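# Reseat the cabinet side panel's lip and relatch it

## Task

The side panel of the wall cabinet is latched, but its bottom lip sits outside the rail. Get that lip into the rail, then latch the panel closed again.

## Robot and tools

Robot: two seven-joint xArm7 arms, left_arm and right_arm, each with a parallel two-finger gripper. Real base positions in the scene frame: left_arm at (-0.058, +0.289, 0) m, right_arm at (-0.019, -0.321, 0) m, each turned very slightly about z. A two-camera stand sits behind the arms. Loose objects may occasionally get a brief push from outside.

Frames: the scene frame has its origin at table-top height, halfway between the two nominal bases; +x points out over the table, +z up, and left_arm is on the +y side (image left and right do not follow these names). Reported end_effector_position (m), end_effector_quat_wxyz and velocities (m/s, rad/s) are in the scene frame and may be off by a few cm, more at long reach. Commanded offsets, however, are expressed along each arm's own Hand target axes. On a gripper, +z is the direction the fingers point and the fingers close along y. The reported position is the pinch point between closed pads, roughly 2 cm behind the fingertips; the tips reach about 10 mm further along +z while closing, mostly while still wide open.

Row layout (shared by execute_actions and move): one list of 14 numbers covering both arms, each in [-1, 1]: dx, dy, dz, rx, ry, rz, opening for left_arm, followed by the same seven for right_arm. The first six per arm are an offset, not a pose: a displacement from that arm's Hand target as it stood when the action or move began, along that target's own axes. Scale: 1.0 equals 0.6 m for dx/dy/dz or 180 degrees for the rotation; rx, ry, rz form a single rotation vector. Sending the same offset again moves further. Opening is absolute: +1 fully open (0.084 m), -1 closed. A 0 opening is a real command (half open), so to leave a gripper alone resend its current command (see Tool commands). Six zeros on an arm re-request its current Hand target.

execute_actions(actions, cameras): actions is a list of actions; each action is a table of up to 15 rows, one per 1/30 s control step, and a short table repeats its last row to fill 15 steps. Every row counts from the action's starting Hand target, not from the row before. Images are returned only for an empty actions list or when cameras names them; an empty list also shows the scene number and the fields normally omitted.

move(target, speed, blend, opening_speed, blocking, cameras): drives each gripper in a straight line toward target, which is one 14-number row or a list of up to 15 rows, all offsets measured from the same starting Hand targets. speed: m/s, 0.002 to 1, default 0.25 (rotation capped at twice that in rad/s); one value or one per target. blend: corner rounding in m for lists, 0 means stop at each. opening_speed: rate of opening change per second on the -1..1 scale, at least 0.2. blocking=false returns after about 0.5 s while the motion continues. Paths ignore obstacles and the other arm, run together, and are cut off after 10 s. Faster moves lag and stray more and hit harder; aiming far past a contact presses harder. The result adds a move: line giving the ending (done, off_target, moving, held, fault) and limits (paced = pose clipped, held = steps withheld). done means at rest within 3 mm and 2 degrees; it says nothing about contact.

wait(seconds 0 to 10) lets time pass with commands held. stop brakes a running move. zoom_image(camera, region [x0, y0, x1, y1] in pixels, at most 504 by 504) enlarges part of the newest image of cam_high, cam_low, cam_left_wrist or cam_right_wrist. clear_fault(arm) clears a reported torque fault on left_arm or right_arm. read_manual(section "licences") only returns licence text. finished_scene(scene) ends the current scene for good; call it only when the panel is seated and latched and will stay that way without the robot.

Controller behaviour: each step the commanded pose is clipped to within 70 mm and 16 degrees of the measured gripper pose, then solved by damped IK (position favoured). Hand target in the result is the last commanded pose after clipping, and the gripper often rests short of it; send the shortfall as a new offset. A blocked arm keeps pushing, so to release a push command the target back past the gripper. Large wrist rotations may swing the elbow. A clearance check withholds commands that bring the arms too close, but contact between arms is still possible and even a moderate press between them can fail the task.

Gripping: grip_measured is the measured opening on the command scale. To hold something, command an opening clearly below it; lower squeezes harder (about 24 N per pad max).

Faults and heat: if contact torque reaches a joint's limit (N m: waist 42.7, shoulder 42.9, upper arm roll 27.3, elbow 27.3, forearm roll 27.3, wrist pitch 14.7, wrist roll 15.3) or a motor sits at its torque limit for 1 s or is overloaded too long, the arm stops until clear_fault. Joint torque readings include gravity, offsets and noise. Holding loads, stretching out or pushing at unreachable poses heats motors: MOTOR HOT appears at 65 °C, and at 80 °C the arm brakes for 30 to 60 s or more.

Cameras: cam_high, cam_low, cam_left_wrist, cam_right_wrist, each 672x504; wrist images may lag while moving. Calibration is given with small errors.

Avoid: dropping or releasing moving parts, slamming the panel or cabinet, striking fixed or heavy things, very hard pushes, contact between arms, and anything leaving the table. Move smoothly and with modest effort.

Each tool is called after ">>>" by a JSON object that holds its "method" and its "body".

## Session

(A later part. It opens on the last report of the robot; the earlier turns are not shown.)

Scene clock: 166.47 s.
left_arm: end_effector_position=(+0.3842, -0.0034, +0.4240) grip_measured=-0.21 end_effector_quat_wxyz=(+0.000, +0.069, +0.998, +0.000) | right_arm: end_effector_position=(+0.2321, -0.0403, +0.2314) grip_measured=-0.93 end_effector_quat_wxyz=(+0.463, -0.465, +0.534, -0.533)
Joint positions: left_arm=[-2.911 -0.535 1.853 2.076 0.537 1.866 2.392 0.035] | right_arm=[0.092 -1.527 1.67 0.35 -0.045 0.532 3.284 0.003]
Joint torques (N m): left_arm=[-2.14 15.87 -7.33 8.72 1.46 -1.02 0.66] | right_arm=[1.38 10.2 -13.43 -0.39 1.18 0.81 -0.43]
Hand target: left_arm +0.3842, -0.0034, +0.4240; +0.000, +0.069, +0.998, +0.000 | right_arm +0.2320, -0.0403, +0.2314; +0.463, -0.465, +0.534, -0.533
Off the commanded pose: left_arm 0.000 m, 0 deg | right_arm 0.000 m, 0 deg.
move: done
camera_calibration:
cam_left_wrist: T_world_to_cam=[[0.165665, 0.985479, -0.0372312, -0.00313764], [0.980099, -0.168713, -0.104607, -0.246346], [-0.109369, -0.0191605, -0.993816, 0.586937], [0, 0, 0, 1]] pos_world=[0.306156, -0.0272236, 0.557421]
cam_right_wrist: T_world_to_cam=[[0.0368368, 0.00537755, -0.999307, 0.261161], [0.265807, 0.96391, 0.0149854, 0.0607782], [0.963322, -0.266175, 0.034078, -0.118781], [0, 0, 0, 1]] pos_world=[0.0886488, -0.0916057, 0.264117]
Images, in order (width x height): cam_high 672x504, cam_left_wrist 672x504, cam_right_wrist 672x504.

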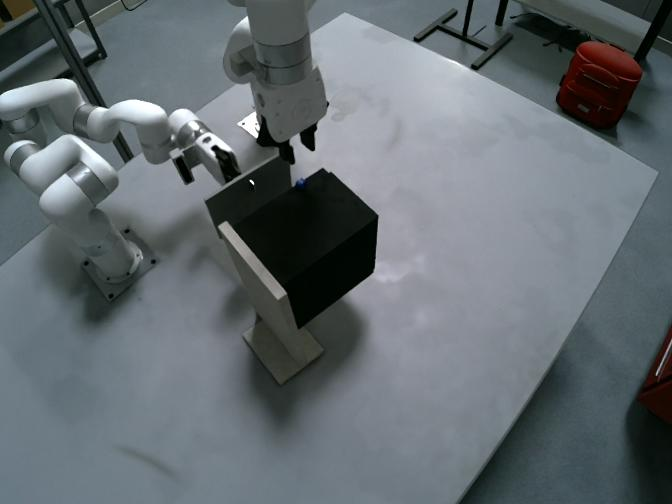

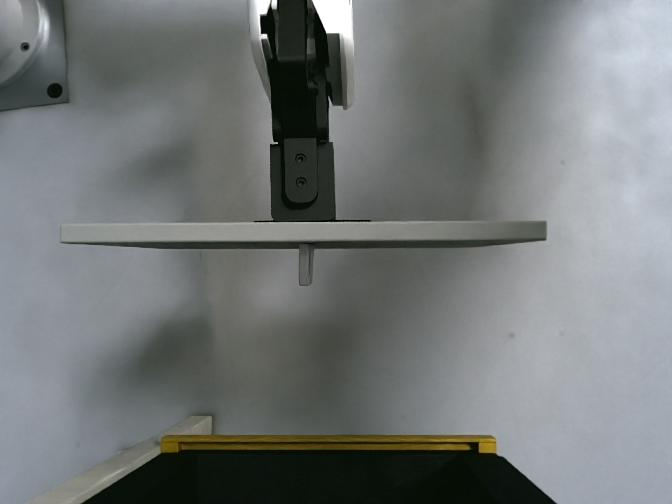

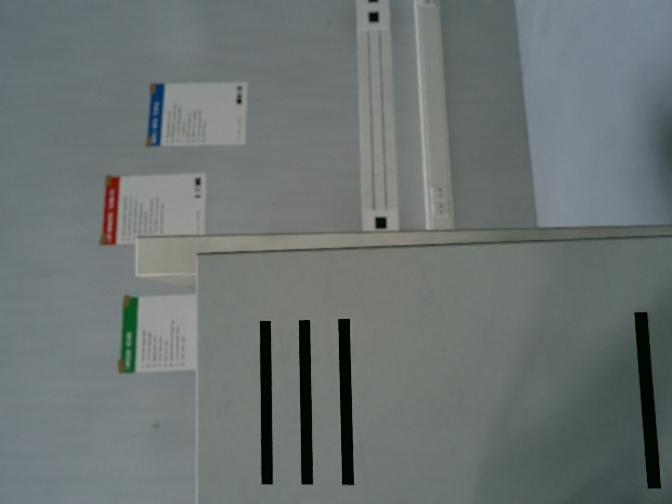

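>>> {"method": "zoom_image", "body": {"camera": "cam_left_wrist", "region": [50, 210, 350, 480]}}

>>> {"method": "zoom_image", "body": {"camera": "cam_left_wrist", "region": [300, 210, 600, 480]}}

Scaled by 1.680 from the camera's 672x504 image, which has a finer 960x720 frame.

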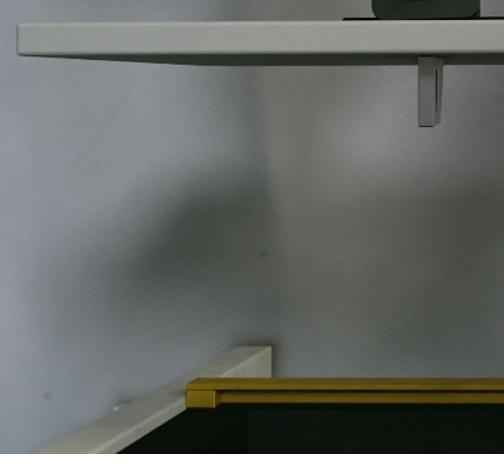

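Scaled by 1.680 from the camera's 672x504 image, which has a finer 960x720 frame.

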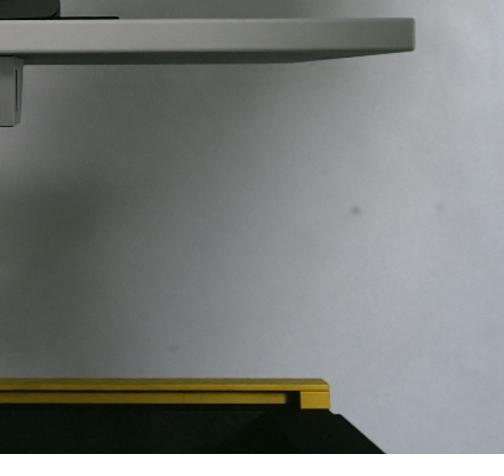

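>>> {"method": "move", "body": {"target": [[0.045,0.335,0,0.25,0,0,-0.2,0,0,0,0,0,0,-1],[0.045,0.335,0.423,0.5,0,0,-0.2,0,0,0,0,0,0,-1]], "speed": 0.4, "blend": 0.05, "cameras": ["cam_left_wrist","cam_high"]}}

Scene clock: 191.57 s.
left_arm: end_effector_position=(+0.3852, +0.1992, +0.1700) grip_measured=-0.22 end_effector_quat_wxyz=(-0.048, +0.049, +0.705, -0.706) | right_arm: end_effector_position=(+0.2320, -0.0403, +0.2314) grip_measured=-0.93 end_effector_quat_wxyz=(+0.463, -0.465, +0.534, -0.533)
Joint positions: left_arm=[-1.645 -1.488 1.812 1.107 -0.084 1.146 3.42 0.035] | right_arm=[0.092 -1.527 1.67 0.35 -0.045 0.532 3.284 0.003]
Joint torques (N m): left_arm=[-2.12 13.85 -19.45 0.37 -1.06 0.96 0.52] | right_arm=[2.01 10.37 -13.48 -0.6 1.16 0.82 -0.48]
Hand target: left_arm +0.3852, +0.1992, +0.1700; -0.048, +0.049, +0.705, -0.706 | right_arm +0.2320, -0.0403, +0.2314; +0.463, -0.465, +0.534, -0.533
Off the commanded pose: left_arm 0.000 m, 0 deg | right_arm 0.000 m, 0 deg.
move: done
camera_calibration:
cam_left_wrist: T_world_to_cam=[[0.0245904, -0.0408687, -0.998862, 0.209936], [0.969987, -0.240805, 0.0337321, -0.245024], [-0.241909, -0.969713, 0.0337207, 0.404199], [0, 0, 0, 1]] pos_world=[0.330287, 0.341534, 0.204332]
Images, in order (width x height): cam_high 672x504, cam_left_wrist 672x504.

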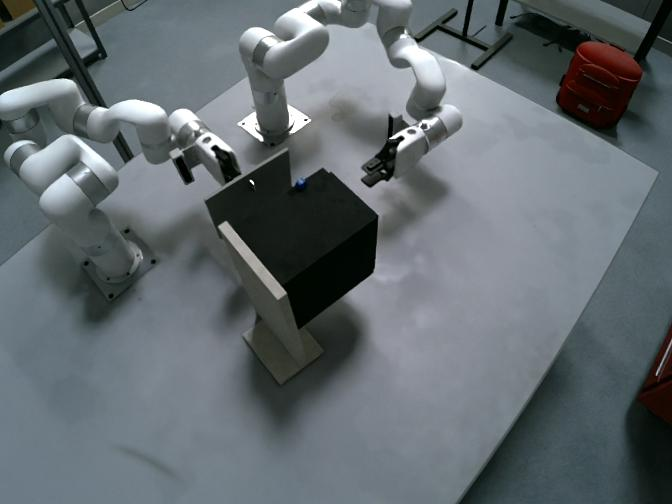

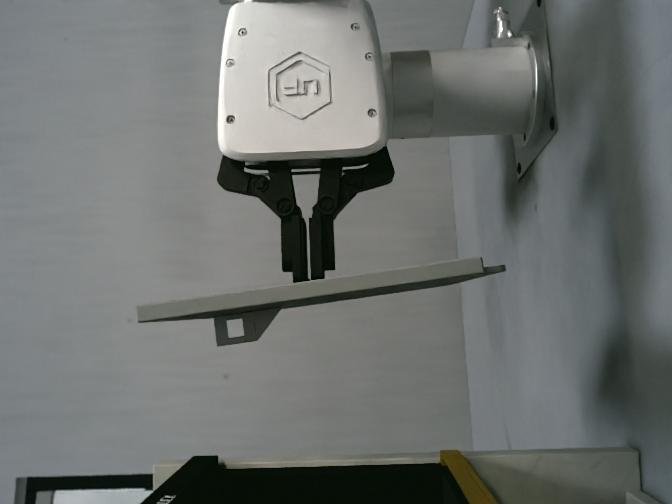

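>>> {"method": "move", "body": {"target": [-0.09,0,0,0,0,0,-0.2,0,0,0,0,0,0,-1], "speed": 0.3, "cameras": ["cam_left_wrist"]}}

>>> {"method": "zoom_image", "body": {"camera": "cam_left_wrist", "region": [300, 160, 600, 460]}}

Scene clock: 197.97 s.
left_arm: end_effector_position=(+0.4387, +0.1918, +0.1701) grip_measured=-0.22 end_effector_quat_wxyz=(-0.048, +0.049, +0.705, -0.706) | right_arm: end_effector_position=(+0.2320, -0.0403, +0.2314) grip_measured=-0.93 end_effector_quat_wxyz=(+0.463, -0.465, +0.534, -0.533)
Joint positions: left_arm=[-1.815 -1.522 1.8 1.316 -0.089 1.18 3.397 0.035] | right_arm=[0.092 -1.527 1.67 0.35 -0.045 0.532 3.284 0.003]
Joint torques (N m): left_arm=[-1.83 16.84 -21.72 0.62 -0.61 0.95 -0.44] | right_arm=[1.78 10.35 -13.44 -0.62 1.29 0.7 -0.43]
Hand target: left_arm +0.4387, +0.1918, +0.1701; -0.048, +0.049, +0.705, -0.706 | right_arm +0.2320, -0.0403, +0.2314; +0.463, -0.465, +0.534, -0.533
Off the commanded pose: left_arm 0.000 m, 0 deg | right_arm 0.000 m, 0 deg.
move: done
camera_calibration:
cam_left_wrist: T_world_to_cam=[[0.0245695, -0.0409639, -0.998858, 0.208357], [0.970011, -0.240707, 0.0337315, -0.298742], [-0.241814, -0.969733, 0.0338213, 0.409915], [0, 0, 0, 1]] pos_world=[0.383787, 0.334134, 0.204333]
Images, in order (width x height): cam_left_wrist 672x504.

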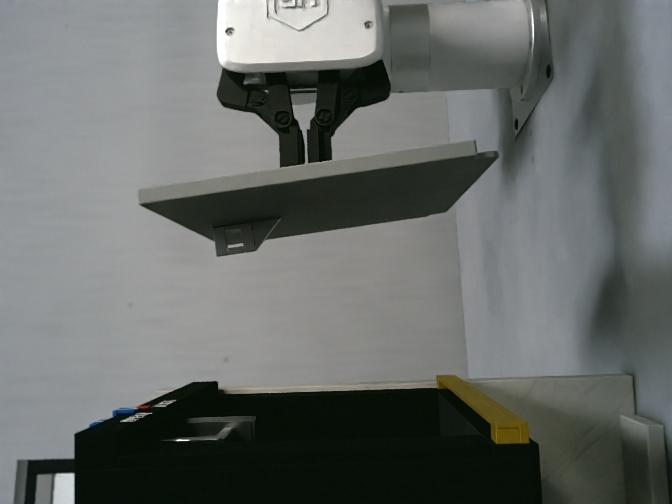

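Scaled by 1.680 from the camera's 672x504 image, which has a finer 960x720 frame.

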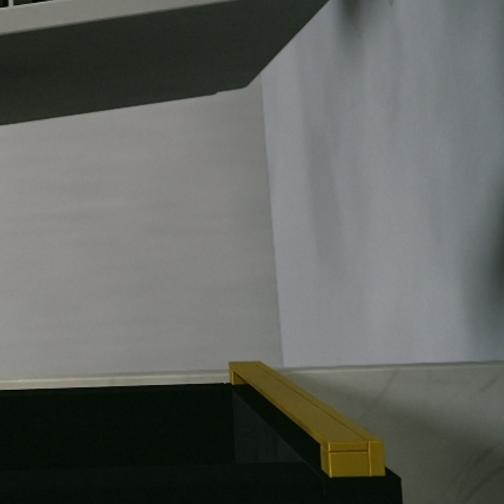

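>>> {"method": "move", "body": {"target": [0,0,0,0,0,0,-0.2,0.005,-0.0333,0.145,0.0694,0,0,-1], "speed": 0.1, "cameras": ["cam_left_wrist"]}}

>>> {"method": "zoom_image", "body": {"camera": "cam_left_wrist", "region": [300, 260, 600, 504]}}

Scene clock: 225.00 s.
left_arm: end_effector_position=(+0.4387, +0.1918, +0.1701) grip_measured=-0.22 end_effector_quat_wxyz=(-0.048, +0.049, +0.705, -0.706) | right_arm: end_effector_position=(+0.3178, -0.0552, +0.2512) grip_measured=-0.93 end_effector_quat_wxyz=(+0.511, -0.412, +0.472, -0.588)
Joint positions: left_arm=[-1.816 -1.522 1.8 1.316 -0.089 1.18 3.397 0.035] | right_arm=[-0.234 -1.802 1.77 0.363 -0.072 0.22 3.441 0.003]
Joint torques (N m): left_arm=[-2.39 17.03 -21.28 0.74 -0.15 0.86 -0.32] | right_arm=[-2.03 6.43 -12.29 -4.1 2.74 0.41 0.05]
Hand target: left_arm +0.4387, +0.1918, +0.1701; -0.048, +0.049, +0.705, -0.706 | right_arm +0.3178, -0.0552, +0.2512; +0.511, -0.412, +0.472, -0.588
Off the commanded pose: left_arm 0.000 m, 0 deg | right_arm 0.000 m, 0 deg.
move: done
camera_calibration:
cam_left_wrist: T_world_to_cam=[[0.0245648, -0.0409652, -0.998859, 0.20836], [0.969988, -0.240801, 0.0337306, -0.298701], [-0.241908, -0.96971, 0.0338206, 0.409944], [0, 0, 0, 1]] pos_world=[0.383787, 0.334134, 0.204333]
Images, in order (width x height): cam_left_wrist 672x504.

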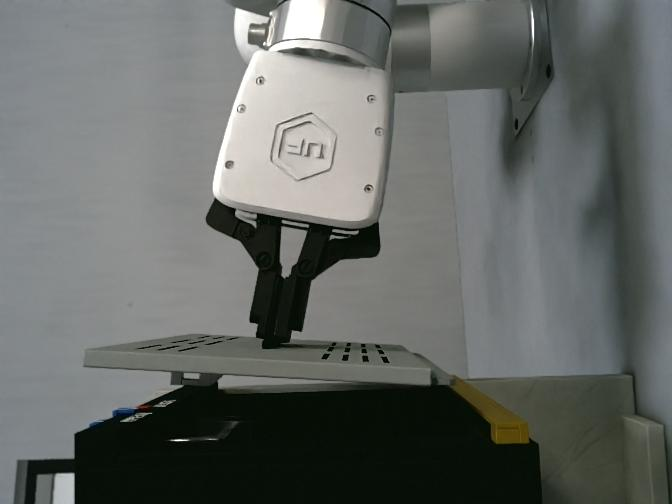

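Scaled by 1.680 from the camera's 672x504 image, which has a finer 960x720 frame.

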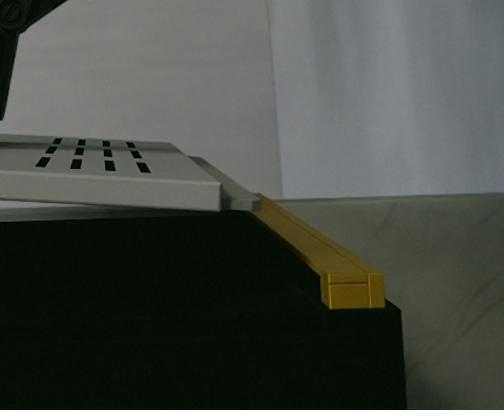

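>>> {"method": "move", "body": {"target": [0,0,0,0,0,0,-0.2,0,0.0081,0.0366,0,0,0,-1], "speed": 0.06, "cameras": ["cam_left_wrist"]}}

>>> {"method": "zoom_image", "body": {"camera": "cam_left_wrist", "region": [400, 330, 560, 470]}}

Scene clock: 234.67 s.
left_arm: end_effector_position=(+0.4387, +0.1918, +0.1701) grip_measured=-0.22 end_effector_quat_wxyz=(-0.048, +0.049, +0.705, -0.706) | right_arm: end_effector_position=(+0.3216, -0.0393, +0.2511) grip_measured=-0.92 end_effector_quat_wxyz=(+0.526, -0.424, +0.461, -0.574)
Joint positions: left_arm=[-1.816 -1.522 1.8 1.316 -0.089 1.18 3.397 0.035] | right_arm=[-0.262 -1.826 1.763 0.377 -0.067 0.152 3.45 0.003]
Joint torques (N m): left_arm=[-2.14 16.8 -21.27 0.58 -0.16 0.81 -0.49] | right_arm=[2.16 7.22 -12.93 -4.68 1.58 0.41 -0.14]
Hand target: left_arm +0.4387, +0.1918, +0.1701; -0.048, +0.049, +0.705, -0.706 | right_arm +0.3216, -0.0393, +0.2511; +0.526, -0.424, +0.461, -0.574 (not the last commanded pose)
Tool commands: left_gripper/opening=-0.2 right_gripper/opening=-1.0
Off the commanded pose: left_arm 0.000 m, 0 deg | right_arm 0.027 m, 3 deg.
TORQUE FAULT: the external load on joint 1 (waist) of the right arm reached its load limit, and that arm stopped. The contact can be on any part of that arm beyond that joint, not only on its tool. A torque fault puts only its own arm into a fault stop. That arm's remaining commands of this call were not run. The hold on joint 1 (waist) of that arm was moved back by the arm itself, up to 3 degrees, as the stop began. That arm is still stopped at the end of this call. While its stop runs, that arm, its gripper or tool too, takes no new command.
CLEAR FAULT: the right arm stays stopped (state 4) until you call clear_fault(arm="right_arm").
End effector pose when the fault began: right_arm: position (+0.3356, -0.0574, +0.2512), quat_wxyz (+0.511, -0.412, +0.472, -0.588)
Joint positions when the fault began: right_arm=[-0.313 -1.826 1.763 0.377 -0.067 0.152 3.45 0.003]
move: fault (right_arm)
camera_calibration:
cam_left_wrist: T_world_to_cam=[[0.0245648, -0.0409652, -0.998859, 0.20836], [0.969988, -0.240801, 0.0337306, -0.298701], [-0.241908, -0.96971, 0.0338206, 0.409944], [0, 0, 0, 1]] pos_world=[0.383787, 0.334134, 0.204333]
Images, in order (width x height): cam_left_wrist 672x504.

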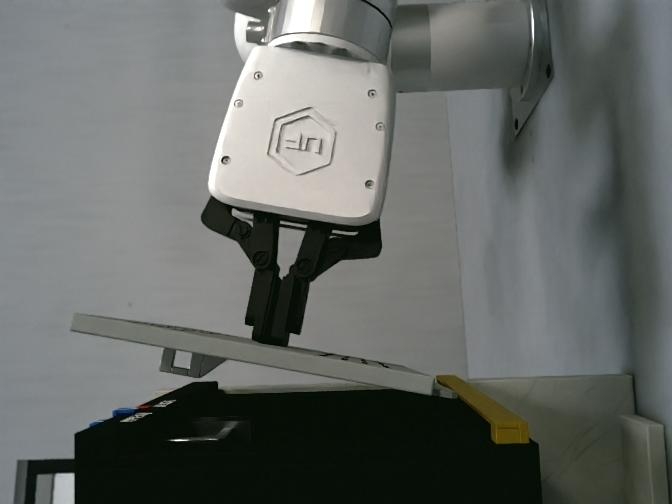

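Scaled by 3.150 from the camera's 672x504 image, which has a finer 960x720 frame.

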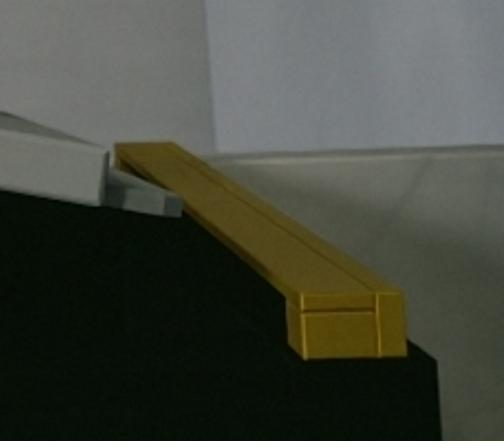

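>>> {"method": "clear_fault", "body": {"arm": "right_arm"}}

>>> {"method": "move", "body": {"target": [0,0,0,0,0,0,-0.2,0.0278,0.004,0.0179,0,0.0163,-0.0036,-1], "speed": 0.04, "cameras": ["cam_left_wrist"]}}

>>> {"method": "zoom_image", "body": {"camera": "cam_left_wrist", "region": [400, 330, 560, 470]}}

Scene clock: 246.80 s.
left_arm: end_effector_position=(+0.4387, +0.1918, +0.1701) grip_measured=-0.22 end_effector_quat_wxyz=(-0.048, +0.049, +0.705, -0.706) | right_arm: end_effector_position=(+0.3215, -0.0393, +0.2511) grip_measured=-0.92 end_effector_quat_wxyz=(+0.526, -0.424, +0.461, -0.574)
Joint positions: left_arm=[-1.816 -1.522 1.8 1.316 -0.089 1.18 3.397 0.035] | right_arm=[-0.262 -1.826 1.763 0.377 -0.067 0.152 3.45 0.003]
Joint torques (N m): left_arm=[-1.95 16.97 -20.82 0.69 -0.14 0.87 -0.43] | right_arm=[1.98 7.33 -12.85 -4.69 1.68 0.45 -0.1]
Hand target: left_arm +0.4387, +0.1918, +0.1701; -0.048, +0.049, +0.705, -0.706 | right_arm +0.3215, -0.0393, +0.2511; +0.526, -0.424, +0.461, -0.574 (not the last commanded pose)
Tool commands: left_gripper/opening=-0.2 right_gripper/opening=-1.0
Off the commanded pose: left_arm 0.000 m, 0 deg | right_arm 0.027 m, 3 deg.
TORQUE FAULT, CONTINUED: the right arm's stop, for the torque fault of joint 1 (waist) that an earlier result reported, is over. The call counts as one of the actions that you can send in this scene. The hold on joint 1 (waist) of that arm was moved back by the arm itself, up to 3 degrees, as the stop began. That arm's target is now where it stood when the stop ended, not its last command. That arm's gripper keeps its grip as last carried out, and that arm accepts commands again: back off and push less far.
CLEAR FAULT: your call cleared the right arm's torque fault. If a joint's load stays at its limit, that arm stops again at once.

Scene clock: 247.80 s.
left_arm: end_effector_position=(+0.4387, +0.1918, +0.1701) grip_measured=-0.22 end_effector_quat_wxyz=(-0.048, +0.049, +0.705, -0.706) | right_arm: end_effector_position=(+0.3310, -0.0568, +0.2510) grip_measured=-0.92 end_effector_quat_wxyz=(+0.511, -0.412, +0.472, -0.588)
Joint positions: left_arm=[-1.816 -1.522 1.8 1.316 -0.089 1.18 3.397 0.035] | right_arm=[-0.292 -1.82 1.765 0.373 -0.067 0.169 3.447 0.003]
Joint torques (N m): left_arm=[-1.96 17.07 -20.76 0.62 -0.08 0.87 -0.42] | right_arm=[-2.32 10.38 -12.63 -5.32 1.46 1.48 -0.54]
Hand target: left_arm +0.4387, +0.1918, +0.1701; -0.048, +0.049, +0.705, -0.706 | right_arm +0.3311, -0.0568, +0.2510; +0.511, -0.412, +0.472, -0.588
Off the commanded pose: left_arm 0.000 m, 0 deg | right_arm 0.000 m, 0 deg.
move: done
camera_calibration:
cam_left_wrist: T_world_to_cam=[[0.0245648, -0.0409652, -0.998859, 0.20836], [0.969988, -0.240801, 0.0337306, -0.298701], [-0.241908, -0.96971, 0.0338206, 0.409944], [0, 0, 0, 1]] pos_world=[0.383787, 0.334134, 0.204333]
Images, in order (width x height): cam_left_wrist 672x504.

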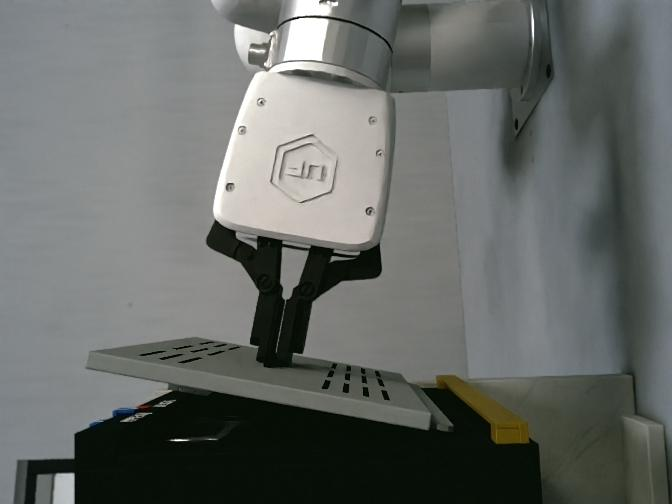

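Scaled by 3.150 from the camera's 672x504 image, which has a finer 960x720 frame.

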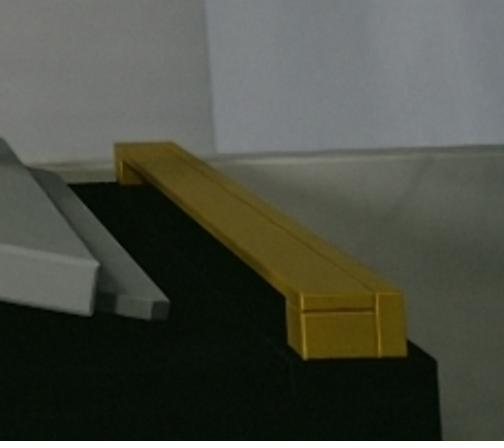

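>>> {"method": "move", "body": {"target": [0,0,0,0,0,0,-0.2,0,0.0233,-0.0025,0,0,0,-1], "speed": 0.05, "cameras": ["cam_left_wrist"]}}

>>> {"method": "zoom_image", "body": {"camera": "cam_left_wrist", "region": [400, 330, 560, 470]}}

Scene clock: 258.37 s.
left_arm: end_effector_position=(+0.4387, +0.1918, +0.1701) grip_measured=-0.22 end_effector_quat_wxyz=(-0.048, +0.049, +0.705, -0.706) | right_arm: end_effector_position=(+0.3326, -0.0571, +0.2371) grip_measured=-0.92 end_effector_quat_wxyz=(+0.511, -0.412, +0.472, -0.588)
Joint positions: left_arm=[-1.816 -1.522 1.8 1.316 -0.089 1.18 3.397 0.035] | right_arm=[-0.291 -1.83 1.809 0.385 -0.055 0.181 3.48 0.003]
Joint torques (N m): left_arm=[-1.89 17.15 -20.76 0.64 -0.23 0.83 -0.38] | right_arm=[1.78 6.61 -12.39 -4.81 2.77 1.47 0.07]
Hand target: left_arm +0.4387, +0.1918, +0.1701; -0.048, +0.049, +0.705, -0.706 | right_arm +0.3326, -0.0571, +0.2371; +0.511, -0.412, +0.472, -0.588
Off the commanded pose: left_arm 0.000 m, 0 deg | right_arm 0.000 m, 0 deg.
move: done
camera_calibration:
cam_left_wrist: T_world_to_cam=[[0.0245648, -0.0409652, -0.998859, 0.20836], [0.969988, -0.240801, 0.0337306, -0.298701], [-0.241908, -0.96971, 0.0338206, 0.409944], [0, 0, 0, 1]] pos_world=[0.383787, 0.334134, 0.204333]
Images, in order (width x height): cam_left_wrist 672x504.

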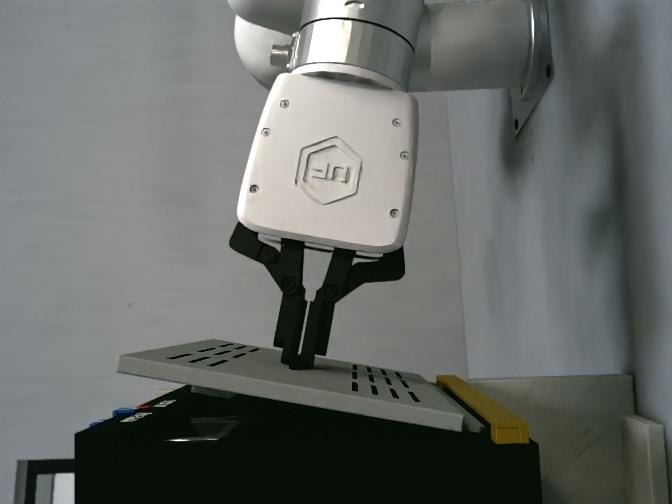

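Scaled by 3.150 from the camera's 672x504 image, which has a finer 960x720 frame.

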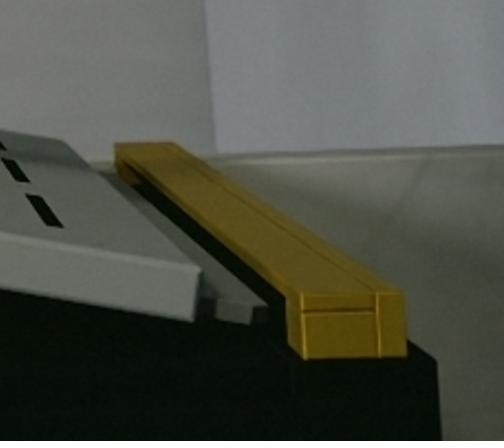

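>>> {"method": "move", "body": {"target": [0,0,0,0,0,0,-0.2,0,0.015,-0.0016,0,0,0,-1], "speed": 0.03, "cameras": ["cam_left_wrist"]}}

>>> {"method": "zoom_image", "body": {"camera": "cam_left_wrist", "region": [400, 330, 560, 470]}}

Scene clock: 265.97 s.
left_arm: end_effector_position=(+0.4387, +0.1918, +0.1701) grip_measured=-0.22 end_effector_quat_wxyz=(-0.048, +0.049, +0.705, -0.706) | right_arm: end_effector_position=(+0.3299, -0.0498, +0.2472) grip_measured=-0.92 end_effector_quat_wxyz=(+0.530, -0.399, +0.478, -0.576)
Joint positions: left_arm=[-1.816 -1.522 1.8 1.316 -0.089 1.18 3.397 0.035] | right_arm=[-0.29 -1.837 1.783 0.394 -0.048 0.186 3.5 0.003]
Joint torques (N m): left_arm=[-1.95 16.98 -20.63 0.74 -0.28 0.78 -0.31] | right_arm=[-1.97 10.56 -14.25 -5.46 1.62 1.36 -0.12]
Hand target: left_arm +0.4387, +0.1918, +0.1701; -0.048, +0.049, +0.705, -0.706 | right_arm +0.3299, -0.0498, +0.2472; +0.530, -0.399, +0.478, -0.576 (not the last commanded pose)
Tool commands: left_gripper/opening=-0.2 right_gripper/opening=-1.0
Off the commanded pose: left_arm 0.000 m, 0 deg | right_arm 0.021 m, 3 deg.
TORQUE FAULT: the external load on joint 3 (upper arm roll) of the right arm reached its load limit, and that arm stopped. The contact can be on any part of that arm beyond that joint, not only on its tool. A torque fault puts only its own arm into a fault stop. That arm's remaining commands of this call were not run. The hold on joint 3 (upper arm roll) of that arm was moved back by the arm itself, up to 3 degrees, as the stop began. That arm is still stopped at the end of this call. While its stop runs, that arm, its gripper or tool too, takes no new command.
CLEAR FAULT: the right arm stays stopped (state 4) until you call clear_fault(arm="right_arm").
End effector pose when the fault began: right_arm: position (+0.3332, -0.0564, +0.2288), quat_wxyz (+0.512, -0.412, +0.472, -0.587)
Joint positions when the fault began: right_arm=[-0.29 -1.837 1.835 0.394 -0.048 0.187 3.5 0.003]
move: fault (right_arm)
camera_calibration:
cam_left_wrist: T_world_to_cam=[[0.0245648, -0.0409652, -0.998859, 0.20836], [0.969988, -0.240801, 0.0337306, -0.298701], [-0.241908, -0.96971, 0.0338206, 0.409944], [0, 0, 0, 1]] pos_world=[0.383787, 0.334134, 0.204333]
Images, in order (width x height): cam_left_wrist 672x504.

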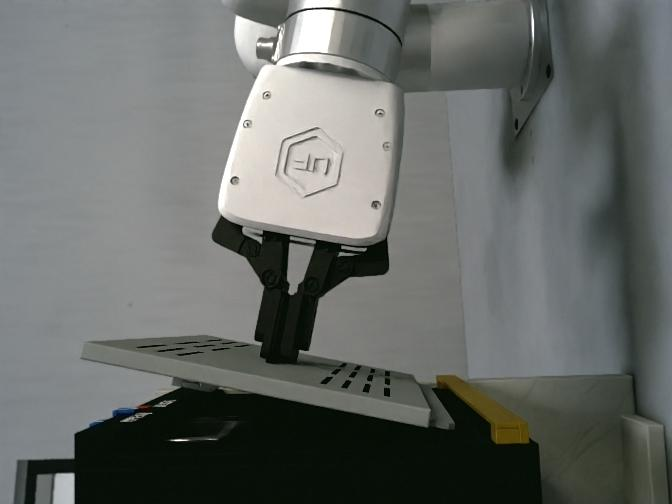

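Scaled by 3.150 from the camera's 672x504 image, which has a finer 960x720 frame.

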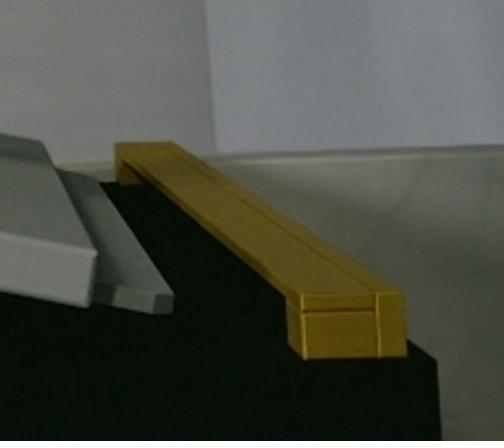

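>>> {"method": "clear_fault", "body": {"arm": "right_arm"}}

>>> {"method": "move", "body": {"target": [0.218,-0.033,0.114,0,-0.405,0,-0.2,0.0123,0.0172,0.0022,-0.0034,0.002,-0.0165,-1], "speed": 0.25, "cameras": ["cam_left_wrist","cam_high"]}}

Scene clock: 286.30 s.
left_arm: end_effector_position=(+0.4387, +0.1918, +0.1701) grip_measured=-0.22 end_effector_quat_wxyz=(-0.048, +0.049, +0.705, -0.706) | right_arm: end_effector_position=(+0.3299, -0.0498, +0.2472) grip_measured=-0.92 end_effector_quat_wxyz=(+0.530, -0.399, +0.478, -0.576)
Joint positions: left_arm=[-1.816 -1.522 1.8 1.316 -0.089 1.18 3.397 0.035] | right_arm=[-0.29 -1.837 1.783 0.394 -0.048 0.186 3.5 0.003]
Joint torques (N m): left_arm=[-1.49 17.07 -20.67 0.65 -0.18 0.89 -0.42] | right_arm=[-1.96 10.32 -14.31 -5.63 1.53 1.36 -0.15]
Hand target: left_arm +0.4387, +0.1918, +0.1701; -0.048, +0.049, +0.705, -0.706 | right_arm +0.3299, -0.0498, +0.2472; +0.530, -0.399, +0.478, -0.576 (not the last commanded pose)
Tool commands: left_gripper/opening=-0.2 right_gripper/opening=-1.0
Off the commanded pose: left_arm 0.000 m, 0 deg | right_arm 0.021 m, 3 deg.
TORQUE FAULT, CONTINUED: the right arm's stop, for the torque fault of joint 3 (upper arm roll) that an earlier result reported, is over. The call counts as one of the actions that you can send in this scene. The hold on joint 3 (upper arm roll) of that arm was moved back by the arm itself, up to 3 degrees, as the stop began. That arm's target is now where it stood when the stop ended, not its last command. That arm's gripper keeps its grip as last carried out, and that arm accepts commands again: back off and push less far.
CLEAR FAULT: your call cleared the right arm's torque fault. If a joint's load stays at its limit, that arm stops again at once.

Scene clock: 288.70 s.
left_arm: end_effector_position=(+0.3505, +0.1609, +0.1832) grip_measured=-0.22 end_effector_quat_wxyz=(+0.224, -0.225, +0.671, -0.670) | right_arm: end_effector_position=(+0.3319, -0.0550, +0.2399) grip_measured=-0.92 end_effector_quat_wxyz=(+0.516, -0.409, +0.474, -0.584)
Joint positions: left_arm=[-1.239 -1.696 1.818 0.243 -0.206 -0.138 3.62 0.035] | right_arm=[-0.291 -1.83 1.8 0.388 -0.058 0.182 3.489 0.003]
Joint torques (N m): left_arm=[-2.27 8.21 -14.06 -2.65 0.46 1.22 -0.47] | right_arm=[-2.26 10.35 -12.7 -5.87 0.53 0.51 -0.5]
Hand target: left_arm +0.3505, +0.1609, +0.1832; +0.224, -0.225, +0.671, -0.670 (not the last commanded pose) | right_arm +0.3319, -0.0550, +0.2399; +0.516, -0.409, +0.474, -0.584 (not the last commanded pose)
Off the commanded pose: left_arm 0.055 m, 28 deg | right_arm 0.004 m, 1 deg.
move: held (left_arm; a check stopped the path), off_target (right_arm; braked when a check withheld steps of left_arm); limits=held
pose unreachable (left arm): on one or more control steps of this call, first in action 0 (counted from 0), this arm could not follow its commanded pose, so it was not sent that pose on those steps. It may still have moved: this result reports where it is.
cause: moving toward the commanded pose would bring two parts of the arm too close to each other (joints 3 (upper arm roll) to 5 (forearm roll) lie between them).
camera_calibration:
cam_left_wrist: T_world_to_cam=[[0.0438643, -0.0118176, -0.998968, 0.210979], [0.856995, 0.514359, 0.0315455, -0.302588], [0.513455, -0.857494, 0.0326896, 0.0755924], [0, 0, 0, 1]] pos_world=[0.211248, 0.222952, 0.217836]
Images, in order (width x height): cam_high 672x504, cam_left_wrist 672x504.

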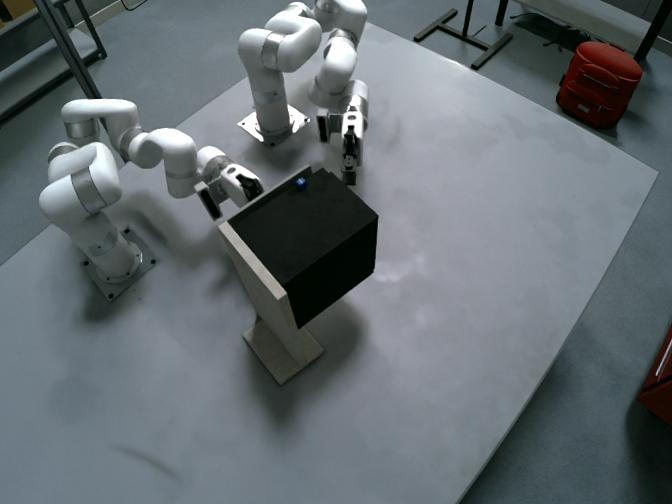

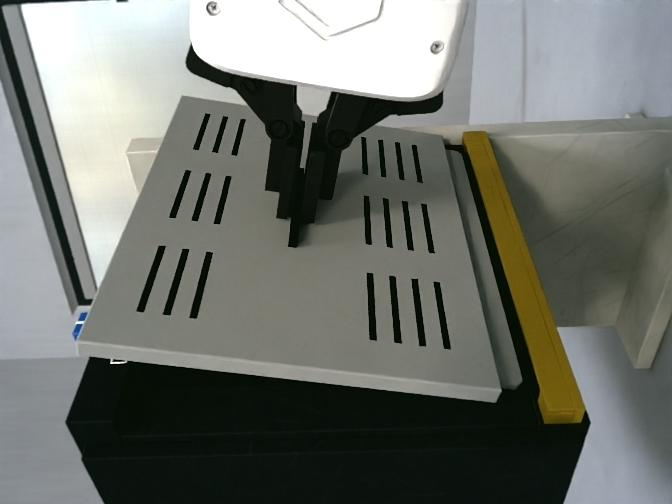

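>>> {"method": "zoom_image", "body": {"camera": "cam_left_wrist", "region": [430, 340, 600, 450]}}

>>> {"method": "zoom_image", "body": {"camera": "cam_left_wrist", "region": [420, 110, 520, 200]}}

Scaled by 2.965 from the camera's 672x504 image, which has a finer 960x720 frame.

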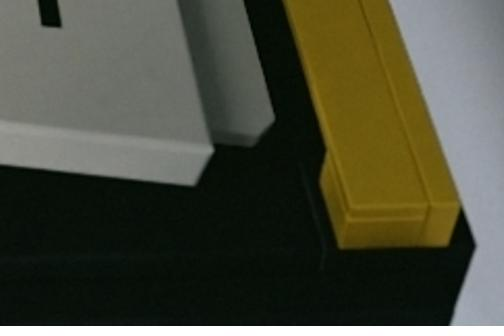

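Scaled by 5.040 from the camera's 672x504 image, which has a finer 960x720 frame.

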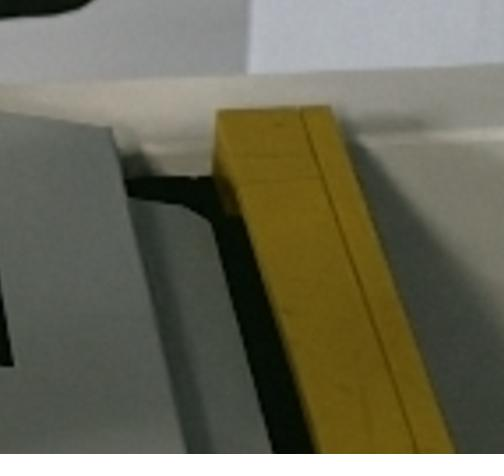

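>>> {"method": "move", "body": {"target": [0,0,0,0,0,0,-0.2,-0.0075,0.006,0.001,-0.0003,0.0008,-0.0046,-1], "speed": 0.05, "cameras": ["cam_left_wrist"]}}

>>> {"method": "zoom_image", "body": {"camera": "cam_left_wrist", "region": [430, 340, 600, 450]}}

>>> {"method": "zoom_image", "body": {"camera": "cam_left_wrist", "region": [420, 110, 520, 200]}}

Scene clock: 315.13 s.
left_arm: end_effector_position=(+0.3505, +0.1609, +0.1832) grip_measured=-0.22 end_effector_quat_wxyz=(+0.224, -0.225, +0.671, -0.670) | right_arm: end_effector_position=(+0.3338, -0.0507, +0.2366) grip_measured=-0.92 end_effector_quat_wxyz=(+0.511, -0.412, +0.472, -0.588)
Joint positions: left_arm=[-1.239 -1.696 1.818 0.243 -0.206 -0.138 3.62 0.035] | right_arm=[-0.305 -1.831 1.801 0.408 -0.062 0.192 3.482 0.003]
Joint torques (N m): left_arm=[-2.11 8.52 -13.66 -2.69 0.58 1.12 -0.53] | right_arm=[-2.04 6.93 -12.77 -4.57 0.54 1.37 -0.53]
Hand target: left_arm +0.3505, +0.1609, +0.1832; +0.224, -0.225, +0.671, -0.670 | right_arm +0.3339, -0.0507, +0.2366; +0.511, -0.412, +0.472, -0.588
Off the commanded pose: left_arm 0.000 m, 0 deg | right_arm 0.000 m, 0 deg.
move: done
camera_calibration:
cam_left_wrist: T_world_to_cam=[[0.0438643, -0.0118176, -0.998968, 0.210979], [0.856995, 0.514359, 0.0315455, -0.302588], [0.513455, -0.857494, 0.0326896, 0.0755924], [0, 0, 0, 1]] pos_world=[0.211248, 0.222952, 0.217836]
Images, in order (width x height): cam_left_wrist 672x504.

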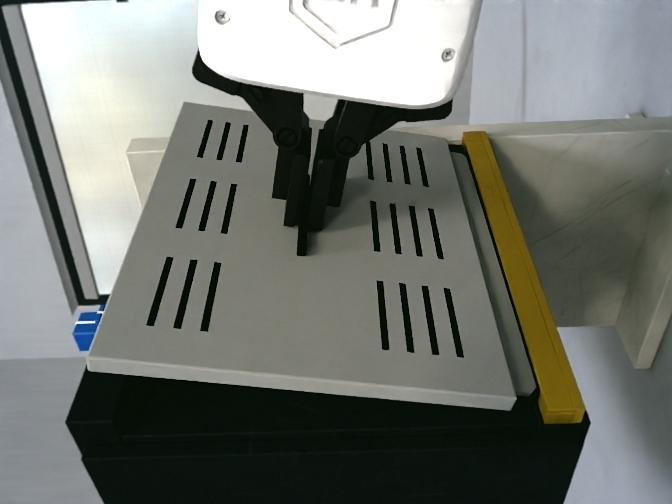

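Scaled by 2.965 from the camera's 672x504 image, which has a finer 960x720 frame.

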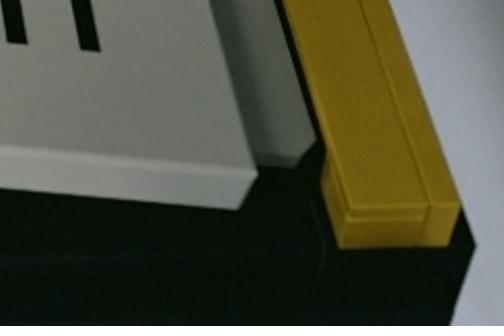

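Scaled by 5.040 from the camera's 672x504 image, which has a finer 960x720 frame.

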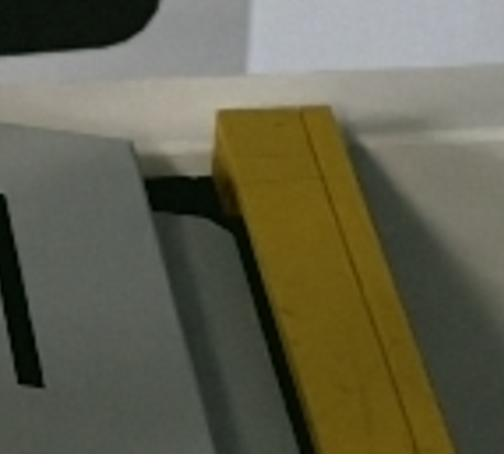

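>>> {"method": "move", "body": {"target": [0,0,0,0,0,0,-0.2,0,0.0098,-0.0022,0,0,0,-1], "speed": 0.02, "cameras": ["cam_left_wrist"]}}

>>> {"method": "zoom_image", "body": {"camera": "cam_left_wrist", "region": [430, 340, 600, 450]}}

>>> {"method": "zoom_image", "body": {"camera": "cam_left_wrist", "region": [420, 110, 520, 200]}}

Scene clock: 325.20 s.
left_arm: end_effector_position=(+0.3505, +0.1609, +0.1832) grip_measured=-0.22 end_effector_quat_wxyz=(+0.224, -0.225, +0.671, -0.670) | right_arm: end_effector_position=(+0.3338, -0.0507, +0.2306) grip_measured=-0.92 end_effector_quat_wxyz=(+0.511, -0.412, +0.472, -0.588)
Joint positions: left_arm=[-1.239 -1.696 1.818 0.243 -0.206 -0.138 3.62 0.035] | right_arm=[-0.302 -1.835 1.82 0.413 -0.058 0.199 3.495 0.003]
Joint torques (N m): left_arm=[-1.65 8.32 -14.03 -2.85 0.53 1.09 -0.52] | right_arm=[1.78 7.04 -12.61 -5.07 2.82 1.56 0.24]
Hand target: left_arm +0.3505, +0.1609, +0.1832; +0.224, -0.225, +0.671, -0.670 | right_arm +0.3338, -0.0507, +0.2306; +0.511, -0.412, +0.472, -0.588
Off the commanded pose: left_arm 0.000 m, 0 deg | right_arm 0.000 m, 0 deg.
move: done
camera_calibration:
cam_left_wrist: T_world_to_cam=[[0.0438643, -0.0118176, -0.998968, 0.210979], [0.856995, 0.514359, 0.0315455, -0.302588], [0.513455, -0.857494, 0.0326896, 0.0755924], [0, 0, 0, 1]] pos_world=[0.211248, 0.222952, 0.217836]
Images, in order (width x height): cam_left_wrist 672x504.

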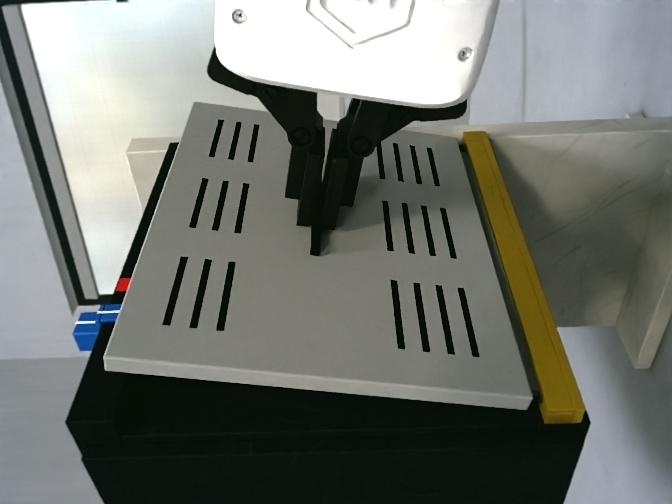

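Scaled by 2.965 from the camera's 672x504 image, which has a finer 960x720 frame.

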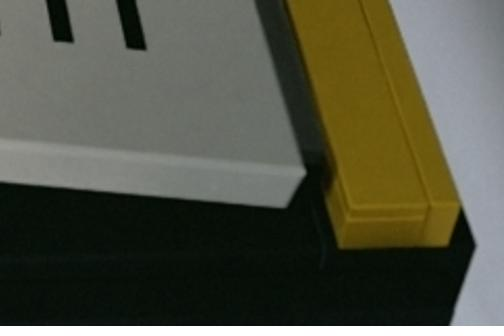

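Scaled by 5.040 from the camera's 672x504 image, which has a finer 960x720 frame.

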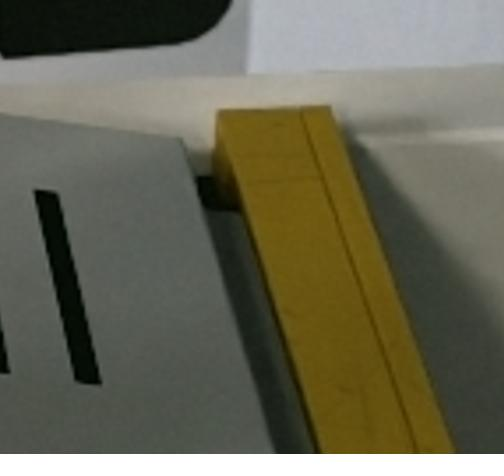

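>>> {"method": "move", "body": {"target": [0,0,0,0,0,0,-0.2,0,0.0065,-0.0014,0,0,0,-1], "speed": 0.015, "cameras": ["cam_left_wrist"]}}

>>> {"method": "zoom_image", "body": {"camera": "cam_left_wrist", "region": [430, 340, 600, 450]}}

>>> {"method": "zoom_image", "body": {"camera": "cam_left_wrist", "region": [420, 110, 520, 200]}}

Scene clock: 329.60 s.
left_arm: end_effector_position=(+0.3505, +0.1609, +0.1832) grip_measured=-0.22 end_effector_quat_wxyz=(+0.224, -0.225, +0.671, -0.670) | right_arm: end_effector_position=(+0.3339, -0.0507, +0.2267) grip_measured=-0.92 end_effector_quat_wxyz=(+0.511, -0.412, +0.472, -0.588)
Joint positions: left_arm=[-1.239 -1.696 1.818 0.243 -0.206 -0.138 3.62 0.035] | right_arm=[-0.3 -1.838 1.832 0.416 -0.054 0.204 3.504 0.003]
Joint torques (N m): left_arm=[-0.76 8.35 -13.85 -2.98 0.49 1.19 -0.48] | right_arm=[1.49 7.46 -11.96 -4.5 2.37 1.18 0.06]
Hand target: left_arm +0.3505, +0.1609, +0.1832; +0.224, -0.225, +0.671, -0.670 | right_arm +0.3339, -0.0507, +0.2266; +0.511, -0.412, +0.472, -0.588
Off the commanded pose: left_arm 0.000 m, 0 deg | right_arm 0.000 m, 0 deg.
move: done
camera_calibration:
cam_left_wrist: T_world_to_cam=[[0.0438643, -0.0118176, -0.998968, 0.210979], [0.856995, 0.514359, 0.0315455, -0.302588], [0.513455, -0.857494, 0.0326896, 0.0755924], [0, 0, 0, 1]] pos_world=[0.211248, 0.222952, 0.217836]
Images, in order (width x height): cam_left_wrist 672x504.

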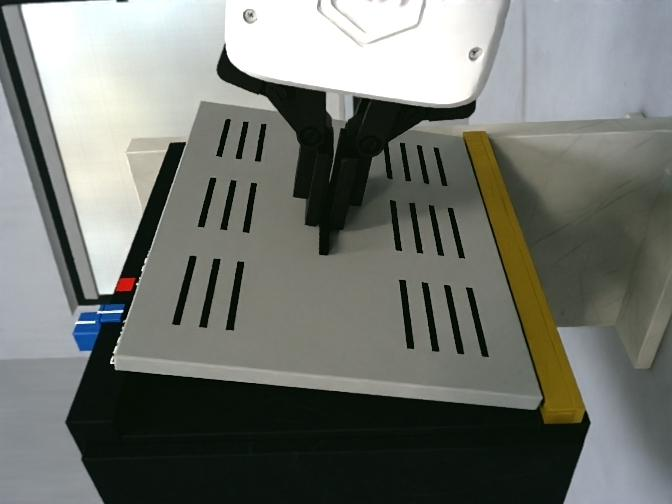

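Scaled by 2.965 from the camera's 672x504 image, which has a finer 960x720 frame.

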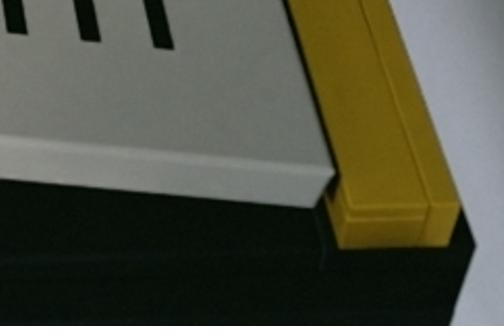

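Scaled by 5.040 from the camera's 672x504 image, which has a finer 960x720 frame.

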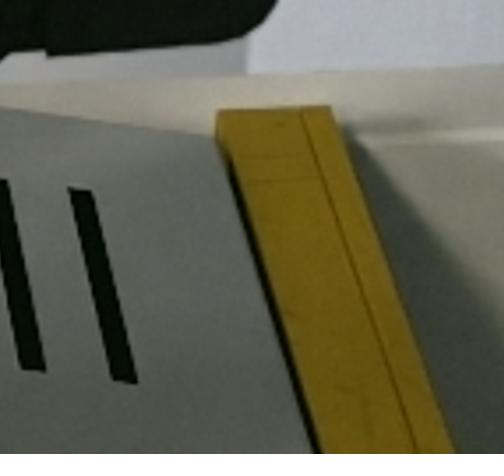

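>>> {"method": "move", "body": {"target": [0,0,0,0,0,0,-0.2,0,-0.0042,0.0167,-0.0333,0,0,-1], "speed": 0.03, "cameras": ["cam_left_wrist"]}}

Scene clock: 341.20 s.
left_arm: end_effector_position=(+0.3505, +0.1609, +0.1832) grip_measured=-0.22 end_effector_quat_wxyz=(+0.224, -0.225, +0.671, -0.670) | right_arm: end_effector_position=(+0.3430, -0.0520, +0.2312) grip_measured=-0.92 end_effector_quat_wxyz=(+0.489, -0.438, +0.502, -0.563)
Joint positions: left_arm=[-1.239 -1.696 1.818 0.243 -0.206 -0.138 3.62 0.035] | right_arm=[-0.365 -1.727 1.738 0.399 -0.072 0.12 3.416 0.003]
Joint torques (N m): left_arm=[-0.12 8.5 -13.86 -3 0.51 1.16 -0.33] | right_arm=[-2.38 10.96 -14.79 -4.24 0.83 0.23 -0.4]
Hand target: left_arm +0.3505, +0.1609, +0.1832; +0.224, -0.225, +0.671, -0.670 | right_arm +0.3430, -0.0520, +0.2312; +0.489, -0.438, +0.502, -0.563
Off the commanded pose: left_arm 0.000 m, 0 deg | right_arm 0.000 m, 0 deg.
move: done
camera_calibration:
cam_left_wrist: T_world_to_cam=[[0.0438643, -0.0118176, -0.998968, 0.210979], [0.856995, 0.514359, 0.0315455, -0.302588], [0.513455, -0.857494, 0.0326896, 0.0755924], [0, 0, 0, 1]] pos_world=[0.211248, 0.222952, 0.217836]
Images, in order (width x height): cam_left_wrist 672x504.

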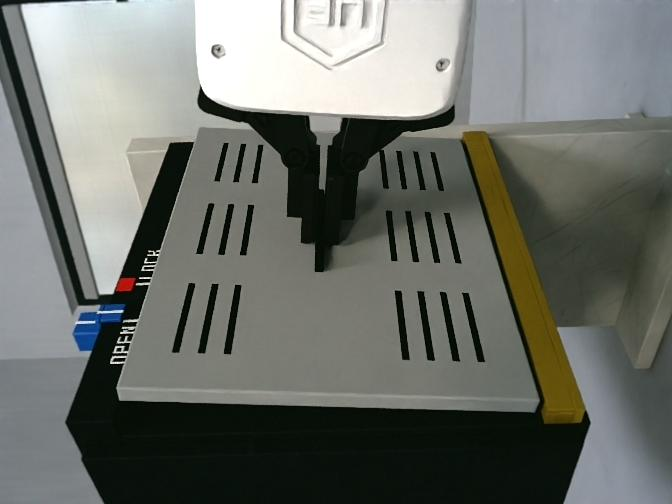

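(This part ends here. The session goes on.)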